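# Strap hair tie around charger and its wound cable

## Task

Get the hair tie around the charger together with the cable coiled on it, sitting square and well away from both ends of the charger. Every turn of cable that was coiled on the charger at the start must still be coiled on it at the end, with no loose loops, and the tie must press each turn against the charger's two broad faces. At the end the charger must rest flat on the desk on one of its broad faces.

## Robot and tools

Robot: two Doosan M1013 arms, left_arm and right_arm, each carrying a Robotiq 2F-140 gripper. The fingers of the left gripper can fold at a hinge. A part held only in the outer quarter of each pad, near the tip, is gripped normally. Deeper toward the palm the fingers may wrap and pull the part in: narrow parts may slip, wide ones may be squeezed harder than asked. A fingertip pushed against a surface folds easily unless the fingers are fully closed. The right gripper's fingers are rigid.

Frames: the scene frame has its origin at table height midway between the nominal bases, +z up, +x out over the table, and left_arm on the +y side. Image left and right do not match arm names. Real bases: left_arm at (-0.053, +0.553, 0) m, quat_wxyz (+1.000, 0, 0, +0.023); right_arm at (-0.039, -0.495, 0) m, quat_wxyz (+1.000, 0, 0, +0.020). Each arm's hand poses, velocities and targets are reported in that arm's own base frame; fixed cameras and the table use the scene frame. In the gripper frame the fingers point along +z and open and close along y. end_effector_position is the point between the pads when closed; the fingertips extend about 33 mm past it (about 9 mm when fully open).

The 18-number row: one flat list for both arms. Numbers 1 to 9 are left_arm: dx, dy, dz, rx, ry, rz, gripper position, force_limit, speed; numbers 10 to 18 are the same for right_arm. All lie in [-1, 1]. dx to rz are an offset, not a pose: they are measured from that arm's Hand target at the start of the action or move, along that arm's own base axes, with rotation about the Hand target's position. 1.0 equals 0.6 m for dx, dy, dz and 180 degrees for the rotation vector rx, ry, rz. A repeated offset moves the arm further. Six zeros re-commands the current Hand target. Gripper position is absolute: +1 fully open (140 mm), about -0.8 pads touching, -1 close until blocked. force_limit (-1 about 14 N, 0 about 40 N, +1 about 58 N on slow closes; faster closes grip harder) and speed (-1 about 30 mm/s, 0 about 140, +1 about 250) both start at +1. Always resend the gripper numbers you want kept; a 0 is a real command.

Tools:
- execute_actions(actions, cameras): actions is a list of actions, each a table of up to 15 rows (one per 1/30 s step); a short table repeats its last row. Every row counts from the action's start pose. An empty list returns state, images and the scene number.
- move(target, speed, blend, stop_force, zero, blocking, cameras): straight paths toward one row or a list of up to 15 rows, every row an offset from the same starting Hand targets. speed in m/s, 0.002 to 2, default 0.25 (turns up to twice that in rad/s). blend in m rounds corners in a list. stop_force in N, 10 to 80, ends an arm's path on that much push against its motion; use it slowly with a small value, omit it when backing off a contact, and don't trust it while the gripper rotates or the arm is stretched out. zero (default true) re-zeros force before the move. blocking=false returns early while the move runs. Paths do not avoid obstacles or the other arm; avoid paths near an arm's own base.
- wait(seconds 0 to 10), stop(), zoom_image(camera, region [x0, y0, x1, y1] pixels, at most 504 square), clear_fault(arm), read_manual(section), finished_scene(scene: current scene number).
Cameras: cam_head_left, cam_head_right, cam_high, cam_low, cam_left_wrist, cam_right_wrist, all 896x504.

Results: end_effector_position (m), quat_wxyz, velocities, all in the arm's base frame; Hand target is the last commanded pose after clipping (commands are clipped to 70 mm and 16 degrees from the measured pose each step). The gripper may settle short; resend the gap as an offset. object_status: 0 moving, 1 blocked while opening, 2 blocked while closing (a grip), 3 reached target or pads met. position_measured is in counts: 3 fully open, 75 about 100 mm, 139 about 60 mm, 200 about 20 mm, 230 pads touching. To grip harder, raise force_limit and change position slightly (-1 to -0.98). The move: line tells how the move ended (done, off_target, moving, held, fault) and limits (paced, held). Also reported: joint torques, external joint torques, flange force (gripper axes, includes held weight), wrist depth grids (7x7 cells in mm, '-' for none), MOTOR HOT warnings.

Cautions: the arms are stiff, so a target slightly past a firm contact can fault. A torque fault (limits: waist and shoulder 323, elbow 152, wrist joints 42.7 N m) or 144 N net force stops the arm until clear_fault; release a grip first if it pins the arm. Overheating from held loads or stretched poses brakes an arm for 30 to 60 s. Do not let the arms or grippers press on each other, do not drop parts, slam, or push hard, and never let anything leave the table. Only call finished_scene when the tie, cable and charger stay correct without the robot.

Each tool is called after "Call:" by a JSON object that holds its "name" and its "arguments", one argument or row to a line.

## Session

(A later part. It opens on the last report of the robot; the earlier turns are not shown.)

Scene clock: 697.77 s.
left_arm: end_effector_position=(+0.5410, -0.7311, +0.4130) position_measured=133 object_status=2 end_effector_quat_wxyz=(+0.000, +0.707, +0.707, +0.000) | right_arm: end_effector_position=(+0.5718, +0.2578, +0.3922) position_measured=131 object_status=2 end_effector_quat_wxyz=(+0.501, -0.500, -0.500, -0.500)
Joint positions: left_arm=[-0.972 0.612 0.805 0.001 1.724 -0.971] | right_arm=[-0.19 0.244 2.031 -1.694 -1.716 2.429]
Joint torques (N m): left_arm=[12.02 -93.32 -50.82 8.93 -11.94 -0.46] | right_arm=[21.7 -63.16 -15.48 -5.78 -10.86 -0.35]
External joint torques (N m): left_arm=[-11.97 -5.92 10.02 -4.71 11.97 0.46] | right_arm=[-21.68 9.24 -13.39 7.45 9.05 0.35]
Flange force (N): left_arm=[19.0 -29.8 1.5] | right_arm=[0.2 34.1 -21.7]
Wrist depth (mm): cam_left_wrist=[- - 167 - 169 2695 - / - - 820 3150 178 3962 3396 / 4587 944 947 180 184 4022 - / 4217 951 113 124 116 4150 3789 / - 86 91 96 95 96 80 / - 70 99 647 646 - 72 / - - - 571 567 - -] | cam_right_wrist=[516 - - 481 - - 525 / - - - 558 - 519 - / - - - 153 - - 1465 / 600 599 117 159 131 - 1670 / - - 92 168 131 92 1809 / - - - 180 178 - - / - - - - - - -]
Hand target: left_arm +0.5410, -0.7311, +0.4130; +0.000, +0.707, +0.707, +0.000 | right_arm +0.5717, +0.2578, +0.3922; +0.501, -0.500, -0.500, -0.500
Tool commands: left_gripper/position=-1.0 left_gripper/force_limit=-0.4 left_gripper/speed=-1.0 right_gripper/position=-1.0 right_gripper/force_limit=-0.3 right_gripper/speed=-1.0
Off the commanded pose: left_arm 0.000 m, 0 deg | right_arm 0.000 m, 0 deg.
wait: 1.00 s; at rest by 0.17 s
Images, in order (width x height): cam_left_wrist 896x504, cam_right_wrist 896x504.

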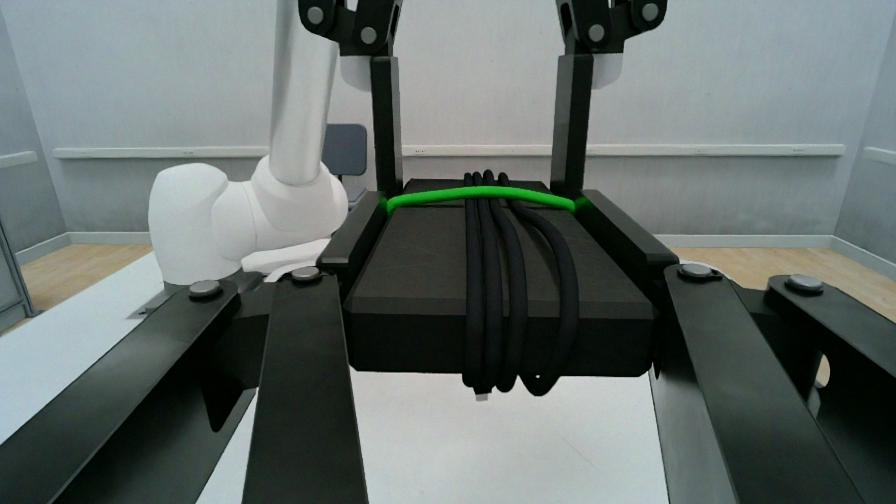

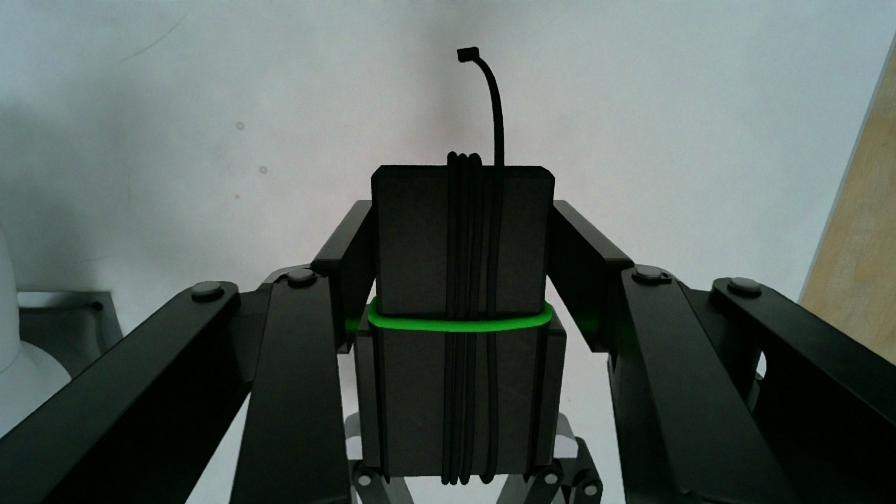

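Call:
{"name": "move", "arguments": {
  "target": [0,0,0,0,0,0,-1,-0.4,-1,0,0,0,0,0,0,0.08,-0.3,-1]
}}

Call:
{"name": "move", "arguments": {
  "target": [0,0,0,0,0,0,-1,-0.4,-1,0,-0.27,0,0,0,0,0.08,-0.3,-1],
  "speed": 0.1,
  "cameras": ["cam_left_wrist","cam_right_wrist","cam_low","cam_high"]
}}

Call:
{"name": "zoom_image", "arguments": {
  "camera": "cam_left_wrist",
  "region": [380, 90, 620, 250]
}}

Call:
{"name": "zoom_image", "arguments": {
  "camera": "cam_low",
  "region": [260, 0, 460, 112]
}}

Scene clock: 708.80 s.
left_arm: end_effector_position=(+0.5412, -0.7311, +0.4131) position_measured=133 object_status=2 end_effector_quat_wxyz=(+0.000, +0.707, +0.707, +0.000) | right_arm: end_effector_position=(+0.5716, +0.2578, +0.3922) position_measured=119 object_status=0 end_effector_quat_wxyz=(+0.501, -0.500, -0.500, -0.500)
Joint positions: left_arm=[-0.972 0.612 0.804 0.001 1.724 -0.971] | right_arm=[-0.19 0.244 2.031 -1.695 -1.716 2.429]
Joint torques (N m): left_arm=[0.92 -100.89 -42.58 4.07 -0.23 0.33] | right_arm=[2.38 -55.19 -27.21 1.2 -2.42 -0.27]
External joint torques (N m): left_arm=[-1.22 1.36 1.68 0.15 0.25 -0.33] | right_arm=[-2.41 1.29 -1.68 0.47 0.61 0.27]
Flange force (N): left_arm=[1.2 -3.0 3.0] | right_arm=[0.3 4.5 -3.4]
Wrist depth (mm): cam_left_wrist=[3486 - 169 3310 168 - - / - 3396 827 - 175 4217 - / - 972 979 182 202 - 3150 / 4217 927 116 124 124 126 3631 / - 86 95 95 95 95 80 / - 70 646 669 639 - 72 / - - 576 571 576 - -] | cam_right_wrist=[531 510 520 - - - 516 / 530 520 531 534 - - - / 535 553 548 150 554 558 1521 / 582 - 127 159 131 581 - / - - 86 167 165 92 1942 / - - - 179 180 - - / - - 193 192 - - -]
Hand target: left_arm +0.5410, -0.7311, +0.4130; +0.000, +0.707, +0.707, +0.000 | right_arm +0.5717, +0.2578, +0.3922; +0.501, -0.500, -0.500, -0.500
Off the commanded pose: left_arm 0.000 m, 0 deg | right_arm 0.000 m, 0 deg.
move: done

Scene clock: 710.70 s.
left_arm: end_effector_position=(+0.5410, -0.7311, +0.4130) position_measured=133 object_status=2 end_effector_quat_wxyz=(+0.000, +0.707, +0.707, +0.000) | right_arm: end_effector_position=(+0.5717, +0.0958, +0.3922) position_measured=119 object_status=3 end_effector_quat_wxyz=(+0.501, -0.500, -0.500, -0.500)
Joint positions: left_arm=[-0.972 0.612 0.805 0.001 1.724 -0.971] | right_arm=[-0.448 0.302 1.952 -1.865 -1.915 2.409]
Joint torques (N m): left_arm=[0.76 -101.17 -42.72 4.15 -0.23 0.3] | right_arm=[1.35 -61.28 -27.27 0.51 -2.32 -0.35]
External joint torques (N m): left_arm=[-0.52 0.05 1.31 0.14 0.27 -0.3] | right_arm=[-1.31 1.67 -1.55 0.45 0.47 0.35]
Flange force (N): left_arm=[2.9 -3.3 2.5] | right_arm=[0.0 4.7 -2.9]
Wrist depth (mm): cam_left_wrist=[- - 908 - 322 - 3789 / - 3150 1029 4432 - - 3582 / 4085 1127 1117 251 251 4286 5942 / 3845 1194 133 1210 156 3735 3396 / - 86 111 917 852 106 80 / - 70 676 703 699 - 72 / - - - 567 567 - -] | cam_right_wrist=[498 493 511 - - - - / - - 535 - - 527 - / - 550 544 - 563 571 1603 / 577 - 117 - 152 593 - / - - 86 - 115 92 1809 / - - - - - - - / - - - 186 - - -]
Hand target: left_arm +0.5410, -0.7311, +0.4130; +0.000, +0.707, +0.707, +0.000 | right_arm +0.5717, +0.0958, +0.3922; +0.501, -0.500, -0.500, -0.500
Off the commanded pose: left_arm 0.000 m, 0 deg | right_arm 0.000 m, 0 deg.
move: done
Images, in order (width x height): cam_high 896x504, cam_low 896x504, cam_left_wrist 896x504, cam_right_wrist 896x504.

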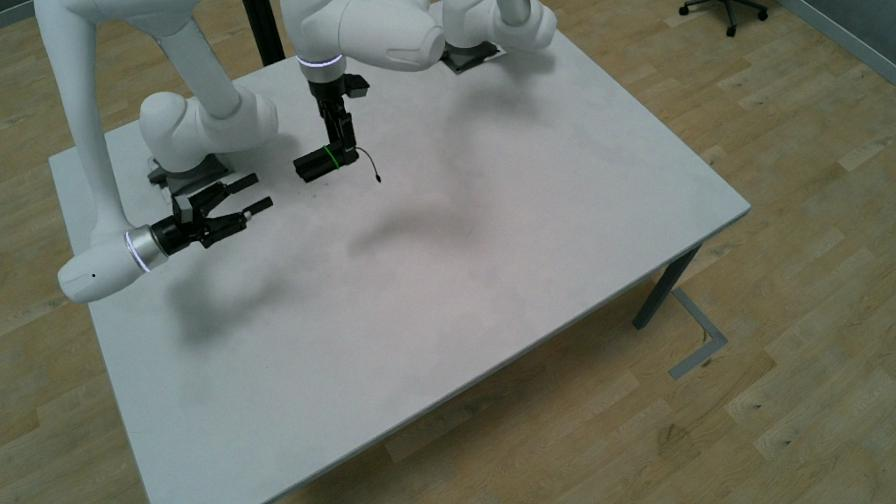

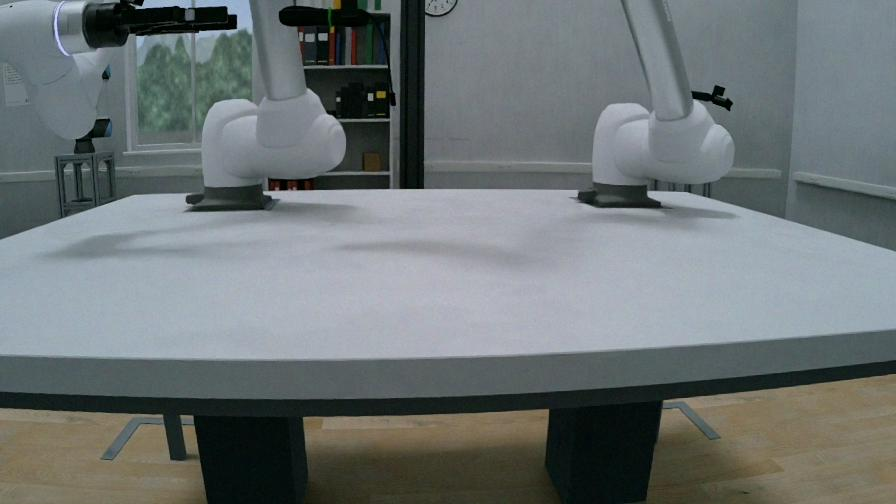

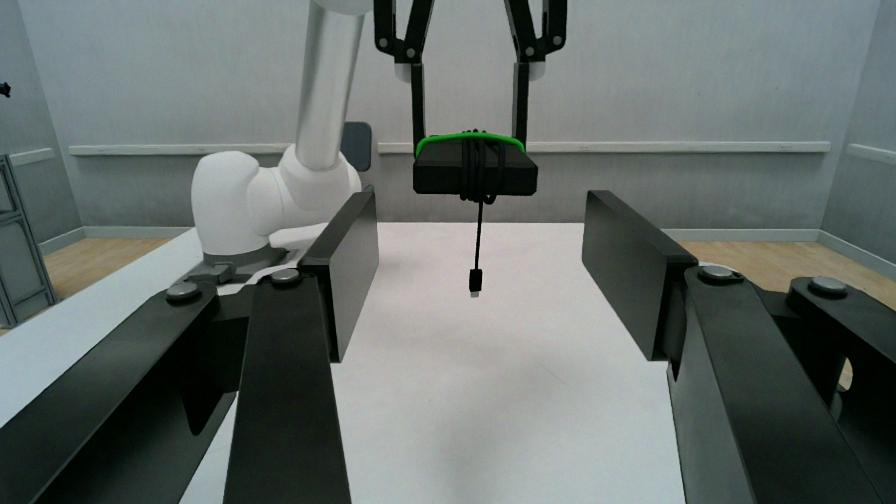

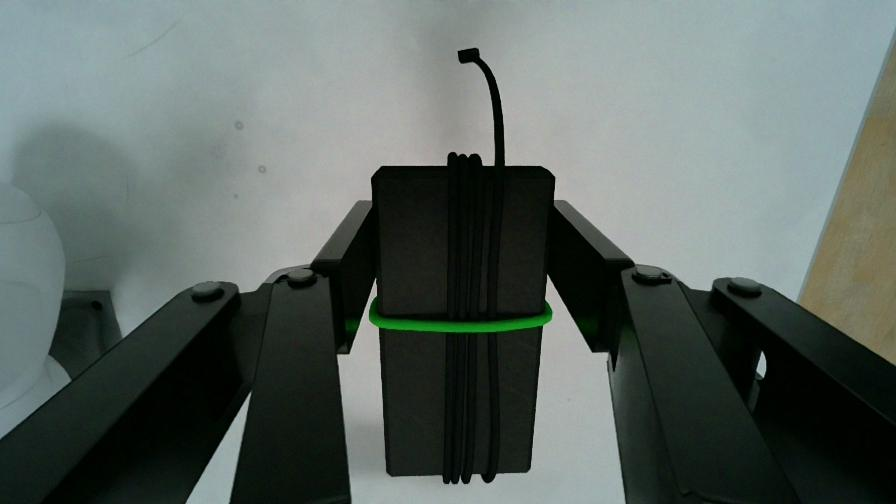

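Scaled by 2.100 from the camera's 896x504 image, which has a finer 1280x720 frame.

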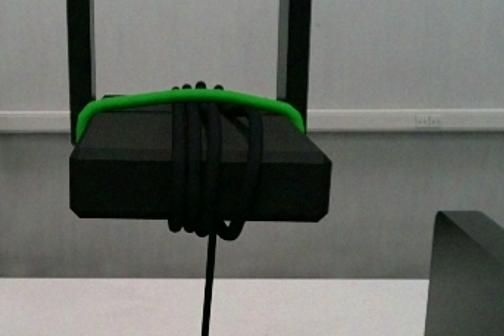

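Scaled by 2.520 from the camera's 896x504 image, which has a finer 1280x720 frame.

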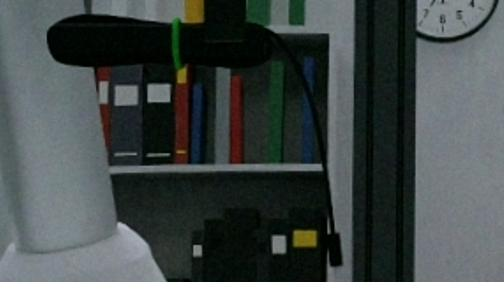

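Call:
{"name": "move", "arguments": {
  "target": [
    [0,0.2,-0.42,0,0,0,-1,-0.4,-1,0,0,0,0,0,0,0.08,-0.3,-1],
    [0,0.23,-0.49,0,0,0,-1,-0.4,-1,0,0,0,0,0,0,0.08,-0.3,-1],
    [0.02,0.1,-0.605,0,0,0,-1,-0.4,-1,0,0,0,0,0,0,0.08,-0.3,-1]
  ],
  "speed": [0.2,0.12,0.06],
  "blend": [0.03,0.01,0],
  "cameras": ["cam_low","cam_high","cam_right_wrist"]
}}

Call:
{"name": "move", "arguments": {
  "target": [0,0,-0.022,0,0,0,-1,-0.4,-1,0,0,0,0,0,0,0.08,-0.3,-1],
  "speed": 0.01,
  "stop_force": 10,
  "cameras": ["cam_low","cam_right_wrist"]
}}

Call:
{"name": "zoom_image", "arguments": {
  "camera": "cam_low",
  "region": [280, 130, 480, 270]
}}

Scene clock: 728.00 s.
left_arm: end_effector_position=(+0.5530, -0.6711, +0.0501) position_measured=133 object_status=2 end_effector_quat_wxyz=(+0.000, +0.707, +0.707, +0.000) | right_arm: end_effector_position=(+0.5717, +0.0958, +0.3922) position_measured=119 object_status=3 end_effector_quat_wxyz=(+0.501, -0.500, -0.500, -0.500)
Joint positions: left_arm=[-0.921 0.651 1.41 0.001 1.08 -0.921] | right_arm=[-0.448 0.302 1.952 -1.865 -1.915 2.409]
Joint torques (N m): left_arm=[0.73 -99.85 -37.9 3.7 -0.13 0.36] | right_arm=[1.88 -61.04 -27.29 0.54 -2.37 -0.25]
External joint torques (N m): left_arm=[-0.15 1.1 1.26 0.11 0.15 -0.36] | right_arm=[-1.89 1.37 -1.55 0.42 0.52 0.25]
Flange force (N): left_arm=[0.8 -1.4 1.5] | right_arm=[0.1 3.8 -3.6]
Wrist depth (mm): cam_left_wrist=[- 4508 872 547 - - - / 4022 - 983 360 421 4022 - / - 3962 1132 378 402 - - / 3486 1199 133 411 156 126 3962 / - 86 91 452 863 106 80 / - 70 681 642 703 - 72 / - - 576 549 575 - -] | cam_right_wrist=[- 164 - 166 167 170 168 / 173 173 176 176 178 175 177 / - 183 - - 186 187 - / 194 194 127 - 152 195 195 / - - 86 169 131 92 210 / - - - 181 - - - / - - - 192 - - -]
Hand target: left_arm +0.5530, -0.6711, +0.0500; +0.000, +0.707, +0.707, +0.000 | right_arm +0.5717, +0.0958, +0.3922; +0.501, -0.500, -0.500, -0.500
Off the commanded pose: left_arm 0.000 m, 0 deg | right_arm 0.000 m, 0 deg.
move: done; blend cut to 0.0228 m at target 1
Images, in order (width x height): cam_high 896x504, cam_low 896x504, cam_right_wrist 896x504.

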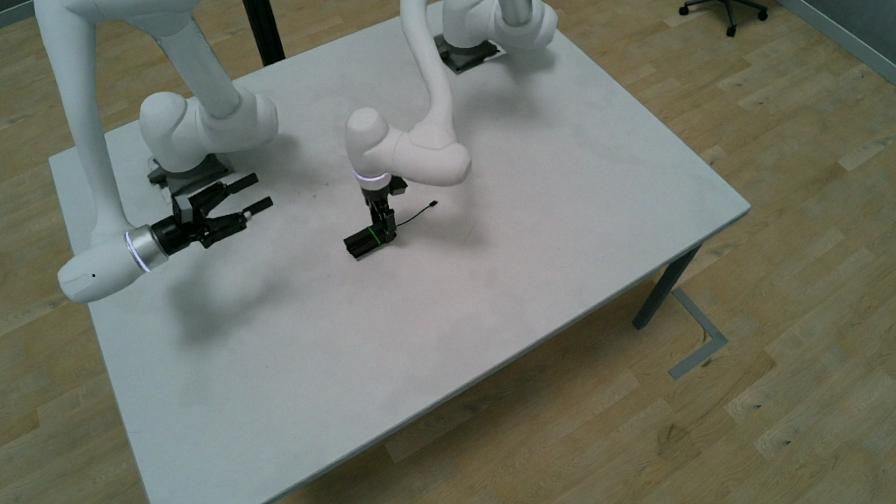

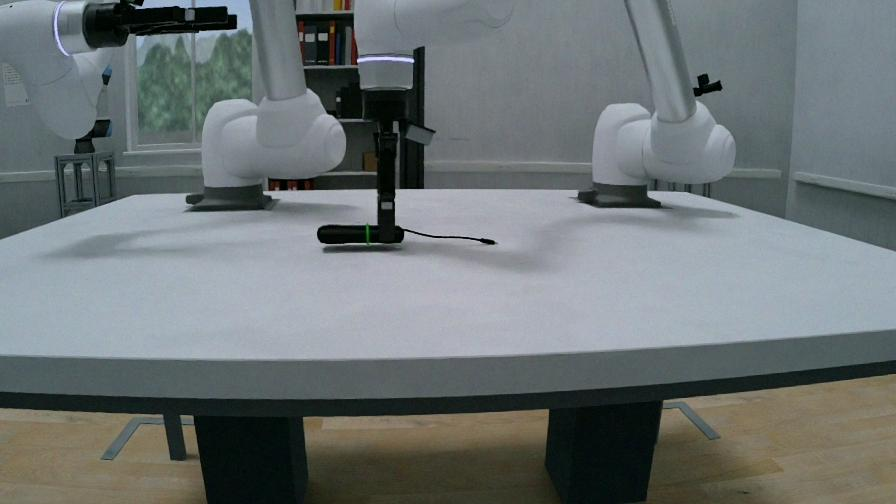

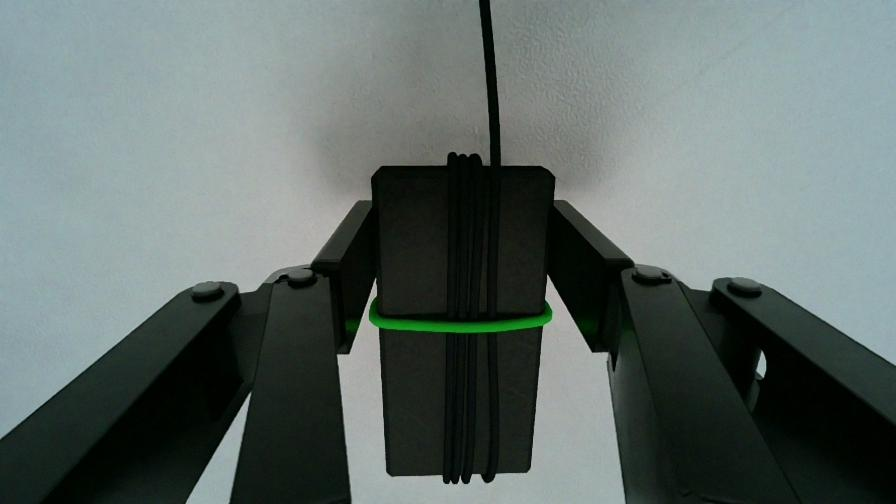

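Scene clock: 729.63 s.
left_arm: end_effector_position=(+0.5531, -0.6712, +0.0395) position_measured=133 object_status=2 end_effector_quat_wxyz=(+0.000, +0.707, +0.707, +0.000) | right_arm: end_effector_position=(+0.5717, +0.0958, +0.3922) position_measured=119 object_status=3 end_effector_quat_wxyz=(+0.501, -0.500, -0.500, -0.500)
Joint positions: left_arm=[-0.921 0.659 1.417 0.001 1.065 -0.921] | right_arm=[-0.448 0.302 1.952 -1.865 -1.915 2.409]
Joint torques (N m): left_arm=[-0.81 -85.91 -30.24 3.52 -0.34 0.25] | right_arm=[1.73 -60.94 -27.04 0.51 -2.4 -0.27]
External joint torques (N m): left_arm=[1.62 -13.22 -6.07 0.26 0.37 -0.25] | right_arm=[-1.67 1.23 -1.83 0.45 0.55 0.27]
Flange force (N): left_arm=[3.3 -0.7 -14.9] | right_arm=[0.5 4.3 -3.3]
Wrist depth (mm): cam_left_wrist=[6080 3486 898 546 3962 3268 - / - 4217 1059 360 429 5336 - / - 1122 1137 378 409 - - / 4085 1103 133 416 156 125 3789 / - 86 111 477 869 105 80 / - 70 674 638 697 - 72 / - - 584 554 566 - -] | cam_right_wrist=[- 154 156 157 159 156 156 / - 164 163 165 166 168 169 / 175 172 175 171 174 177 175 / 184 - 136 - 131 184 185 / 192 - 86 167 115 92 - / - - - - - - - / - - - - - - -]
Hand target: left_arm +0.5531, -0.6712, +0.0396; +0.000, +0.707, +0.707, +0.000 (not the last commanded pose) | right_arm +0.5717, +0.0958, +0.3922; +0.501, -0.500, -0.500, -0.500
Off the commanded pose: left_arm 0.003 m, 0 deg | right_arm 0.000 m, 0 deg.
move: contact (left_arm)
Images, in order (width x height): cam_low 896x504, cam_right_wrist 896x504.

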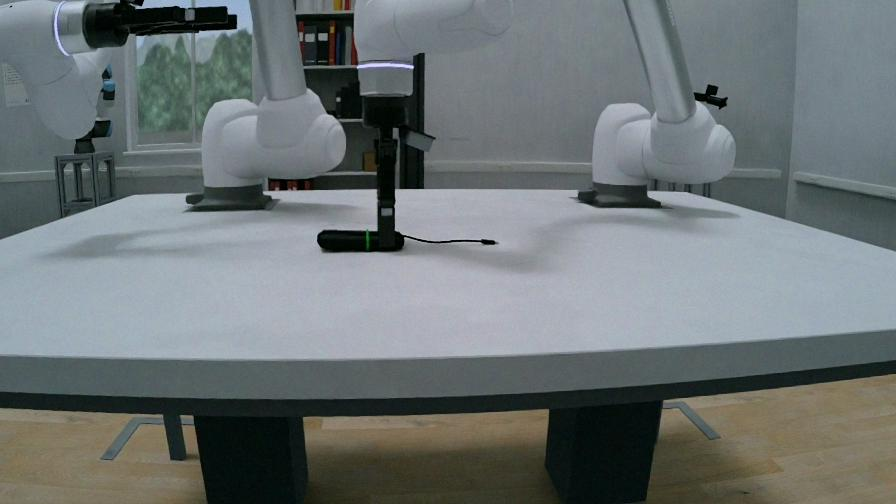

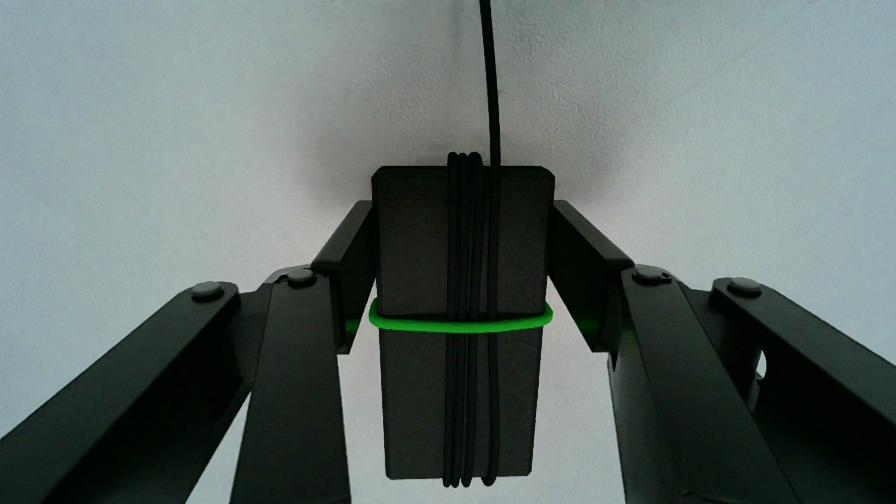

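Scaled by 2.520 from the camera's 896x504 image, which has a finer 1280x720 frame.

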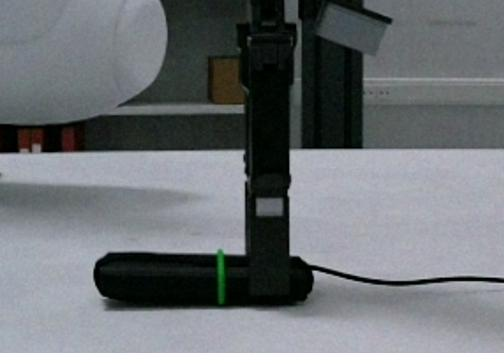

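Call:
{"name": "move", "arguments": {
  "target": [0,0,0,0,0,0,0.12,-0.4,-1,0,0,0,0,0,0,0.08,-0.3,-1]
}}

Call:
{"name": "move", "arguments": {
  "target": [0,0,0.17,0,0,0,0.12,-0.4,-1,0,0,0,0,0,0,0.08,-0.3,-1],
  "speed": 0.08,
  "cameras": ["cam_low","cam_high","cam_right_wrist"]
}}

Call:
{"name": "zoom_image", "arguments": {
  "camera": "cam_low",
  "region": [280, 180, 520, 270]
}}

Call:
{"name": "zoom_image", "arguments": {
  "camera": "cam_right_wrist",
  "region": [300, 50, 600, 400]
}}

Scene clock: 739.03 s.
left_arm: end_effector_position=(+0.5531, -0.6712, +0.0395) position_measured=114 object_status=0 end_effector_quat_wxyz=(+0.000, +0.707, +0.707, +0.000) | right_arm: end_effector_position=(+0.5717, +0.0958, +0.3922) position_measured=119 object_status=3 end_effector_quat_wxyz=(+0.501, -0.500, -0.500, -0.500)
Joint positions: left_arm=[-0.921 0.659 1.417 0.001 1.065 -0.921] | right_arm=[-0.448 0.302 1.952 -1.865 -1.915 2.409]
Joint torques (N m): left_arm=[0.44 -97.19 -36.19 3.66 -0.06 0.3] | right_arm=[1.74 -61.66 -27.17 0.5 -2.36 -0.41]
External joint torques (N m): left_arm=[0.29 -1.85 -0.06 0.1 0.09 -0.3] | right_arm=[-1.78 2 -1.64 0.46 0.51 0.41]
Flange force (N): left_arm=[1.8 -1.5 -1.6] | right_arm=[-0.2 4.9 -3.8]
Wrist depth (mm): cam_left_wrist=[- 4508 874 548 - - - / - 4286 3962 361 426 3683 4150 / 4508 4085 1142 379 401 3845 2641 / 3845 1205 132 414 156 3683 3486 / - 86 111 472 863 106 80 / - 70 676 655 694 - 72 / - - 578 556 570 - -] | cam_right_wrist=[153 156 156 157 154 154 159 / 163 163 165 165 - - 169 / 173 175 173 170 175 178 177 / 184 - 136 157 137 183 187 / - - 86 169 132 92 90 / - - - - - - - / - - 226 192 - - -]
Hand target: left_arm +0.5531, -0.6712, +0.0396; +0.000, +0.707, +0.707, +0.000 | right_arm +0.5717, +0.0958, +0.3922; +0.501, -0.500, -0.500, -0.500
Off the commanded pose: left_arm 0.000 m, 0 deg | right_arm 0.000 m, 0 deg.
move: done

Scene clock: 740.60 s.
left_arm: end_effector_position=(+0.5531, -0.6712, +0.1416) position_measured=114 object_status=3 end_effector_quat_wxyz=(+0.000, +0.707, +0.707, +0.000) | right_arm: end_effector_position=(+0.5717, +0.0958, +0.3922) position_measured=119 object_status=3 end_effector_quat_wxyz=(+0.501, -0.500, -0.500, -0.500)
Joint positions: left_arm=[-0.921 0.589 1.336 0.001 1.216 -0.921] | right_arm=[-0.448 0.302 1.952 -1.865 -1.915 2.409]
Joint torques (N m): left_arm=[0.46 -94.67 -38.72 3.93 -0.02 0.33] | right_arm=[1.92 -60.97 -27.27 0.35 -2.33 -0.3]
External joint torques (N m): left_arm=[-0.46 -0.52 0 0.08 0.04 -0.33] | right_arm=[-1.93 1.35 -1.56 0.61 0.48 0.3]
Flange force (N): left_arm=[0.0 -1.2 -0.4] | right_arm=[0.4 3.9 -3.5]
Wrist depth (mm): cam_left_wrist=[- 3845 3735 338 372 492 3533 / 3962 5684 4022 364 415 - - / 4842 1132 1167 387 410 - 3902 / 4085 1216 132 441 156 126 3268 / - 86 111 817 467 106 80 / - 70 684 688 699 - 72 / - - 573 554 570 - -] | cam_right_wrist=[247 243 248 - 244 - - / - - 264 - - 265 268 / 272 277 276 - 281 273 281 / - - 156 270 136 283 297 / - - 92 281 - 92 - / - - 344 - - - - / - - - 366 367 - -]
Hand target: left_arm +0.5531, -0.6712, +0.1416; +0.000, +0.707, +0.707, +0.000 | right_arm +0.5717, +0.0958, +0.3922; +0.501, -0.500, -0.500, -0.500
Off the commanded pose: left_arm 0.000 m, 0 deg | right_arm 0.000 m, 0 deg.
move: done
Images, in order (width x height): cam_high 896x504, cam_low 896x504, cam_right_wrist 896x504.

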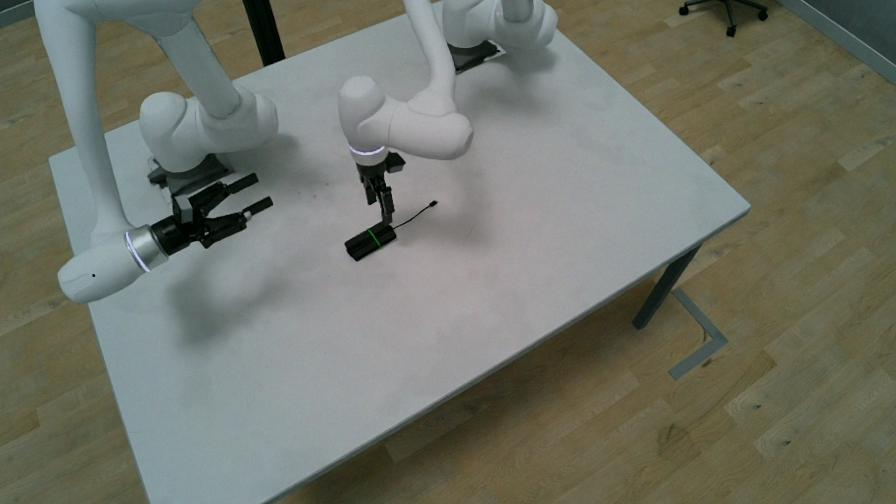

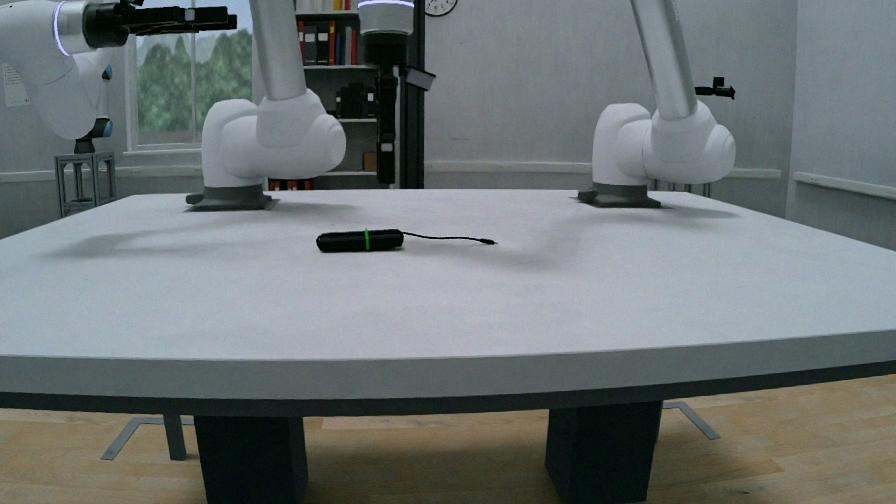

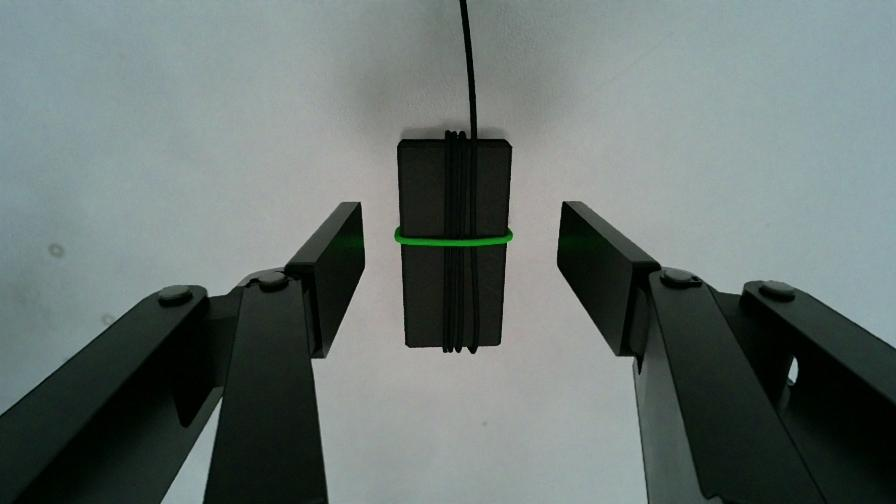

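Scaled by 2.100 from the camera's 896x504 image, which has a finer 1280x720 frame.

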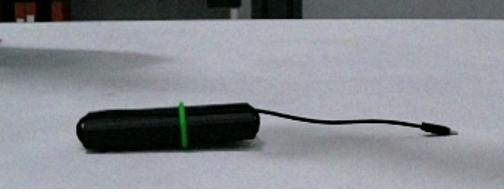

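Scaled by 1.440 from the camera's 896x504 image, which has a finer 1280x720 frame.

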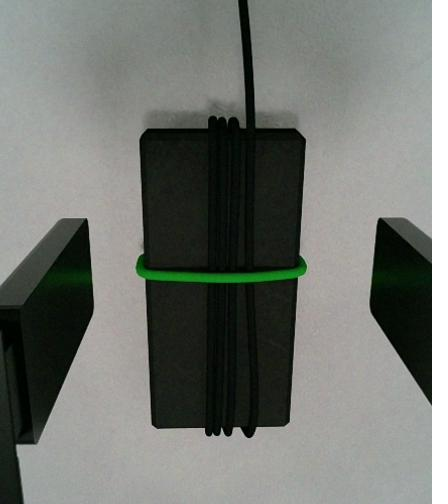

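Excellent.

Call:
{"name": "finished_scene", "arguments": {
  "scene": 2
}}

The scene is finished: the task was done.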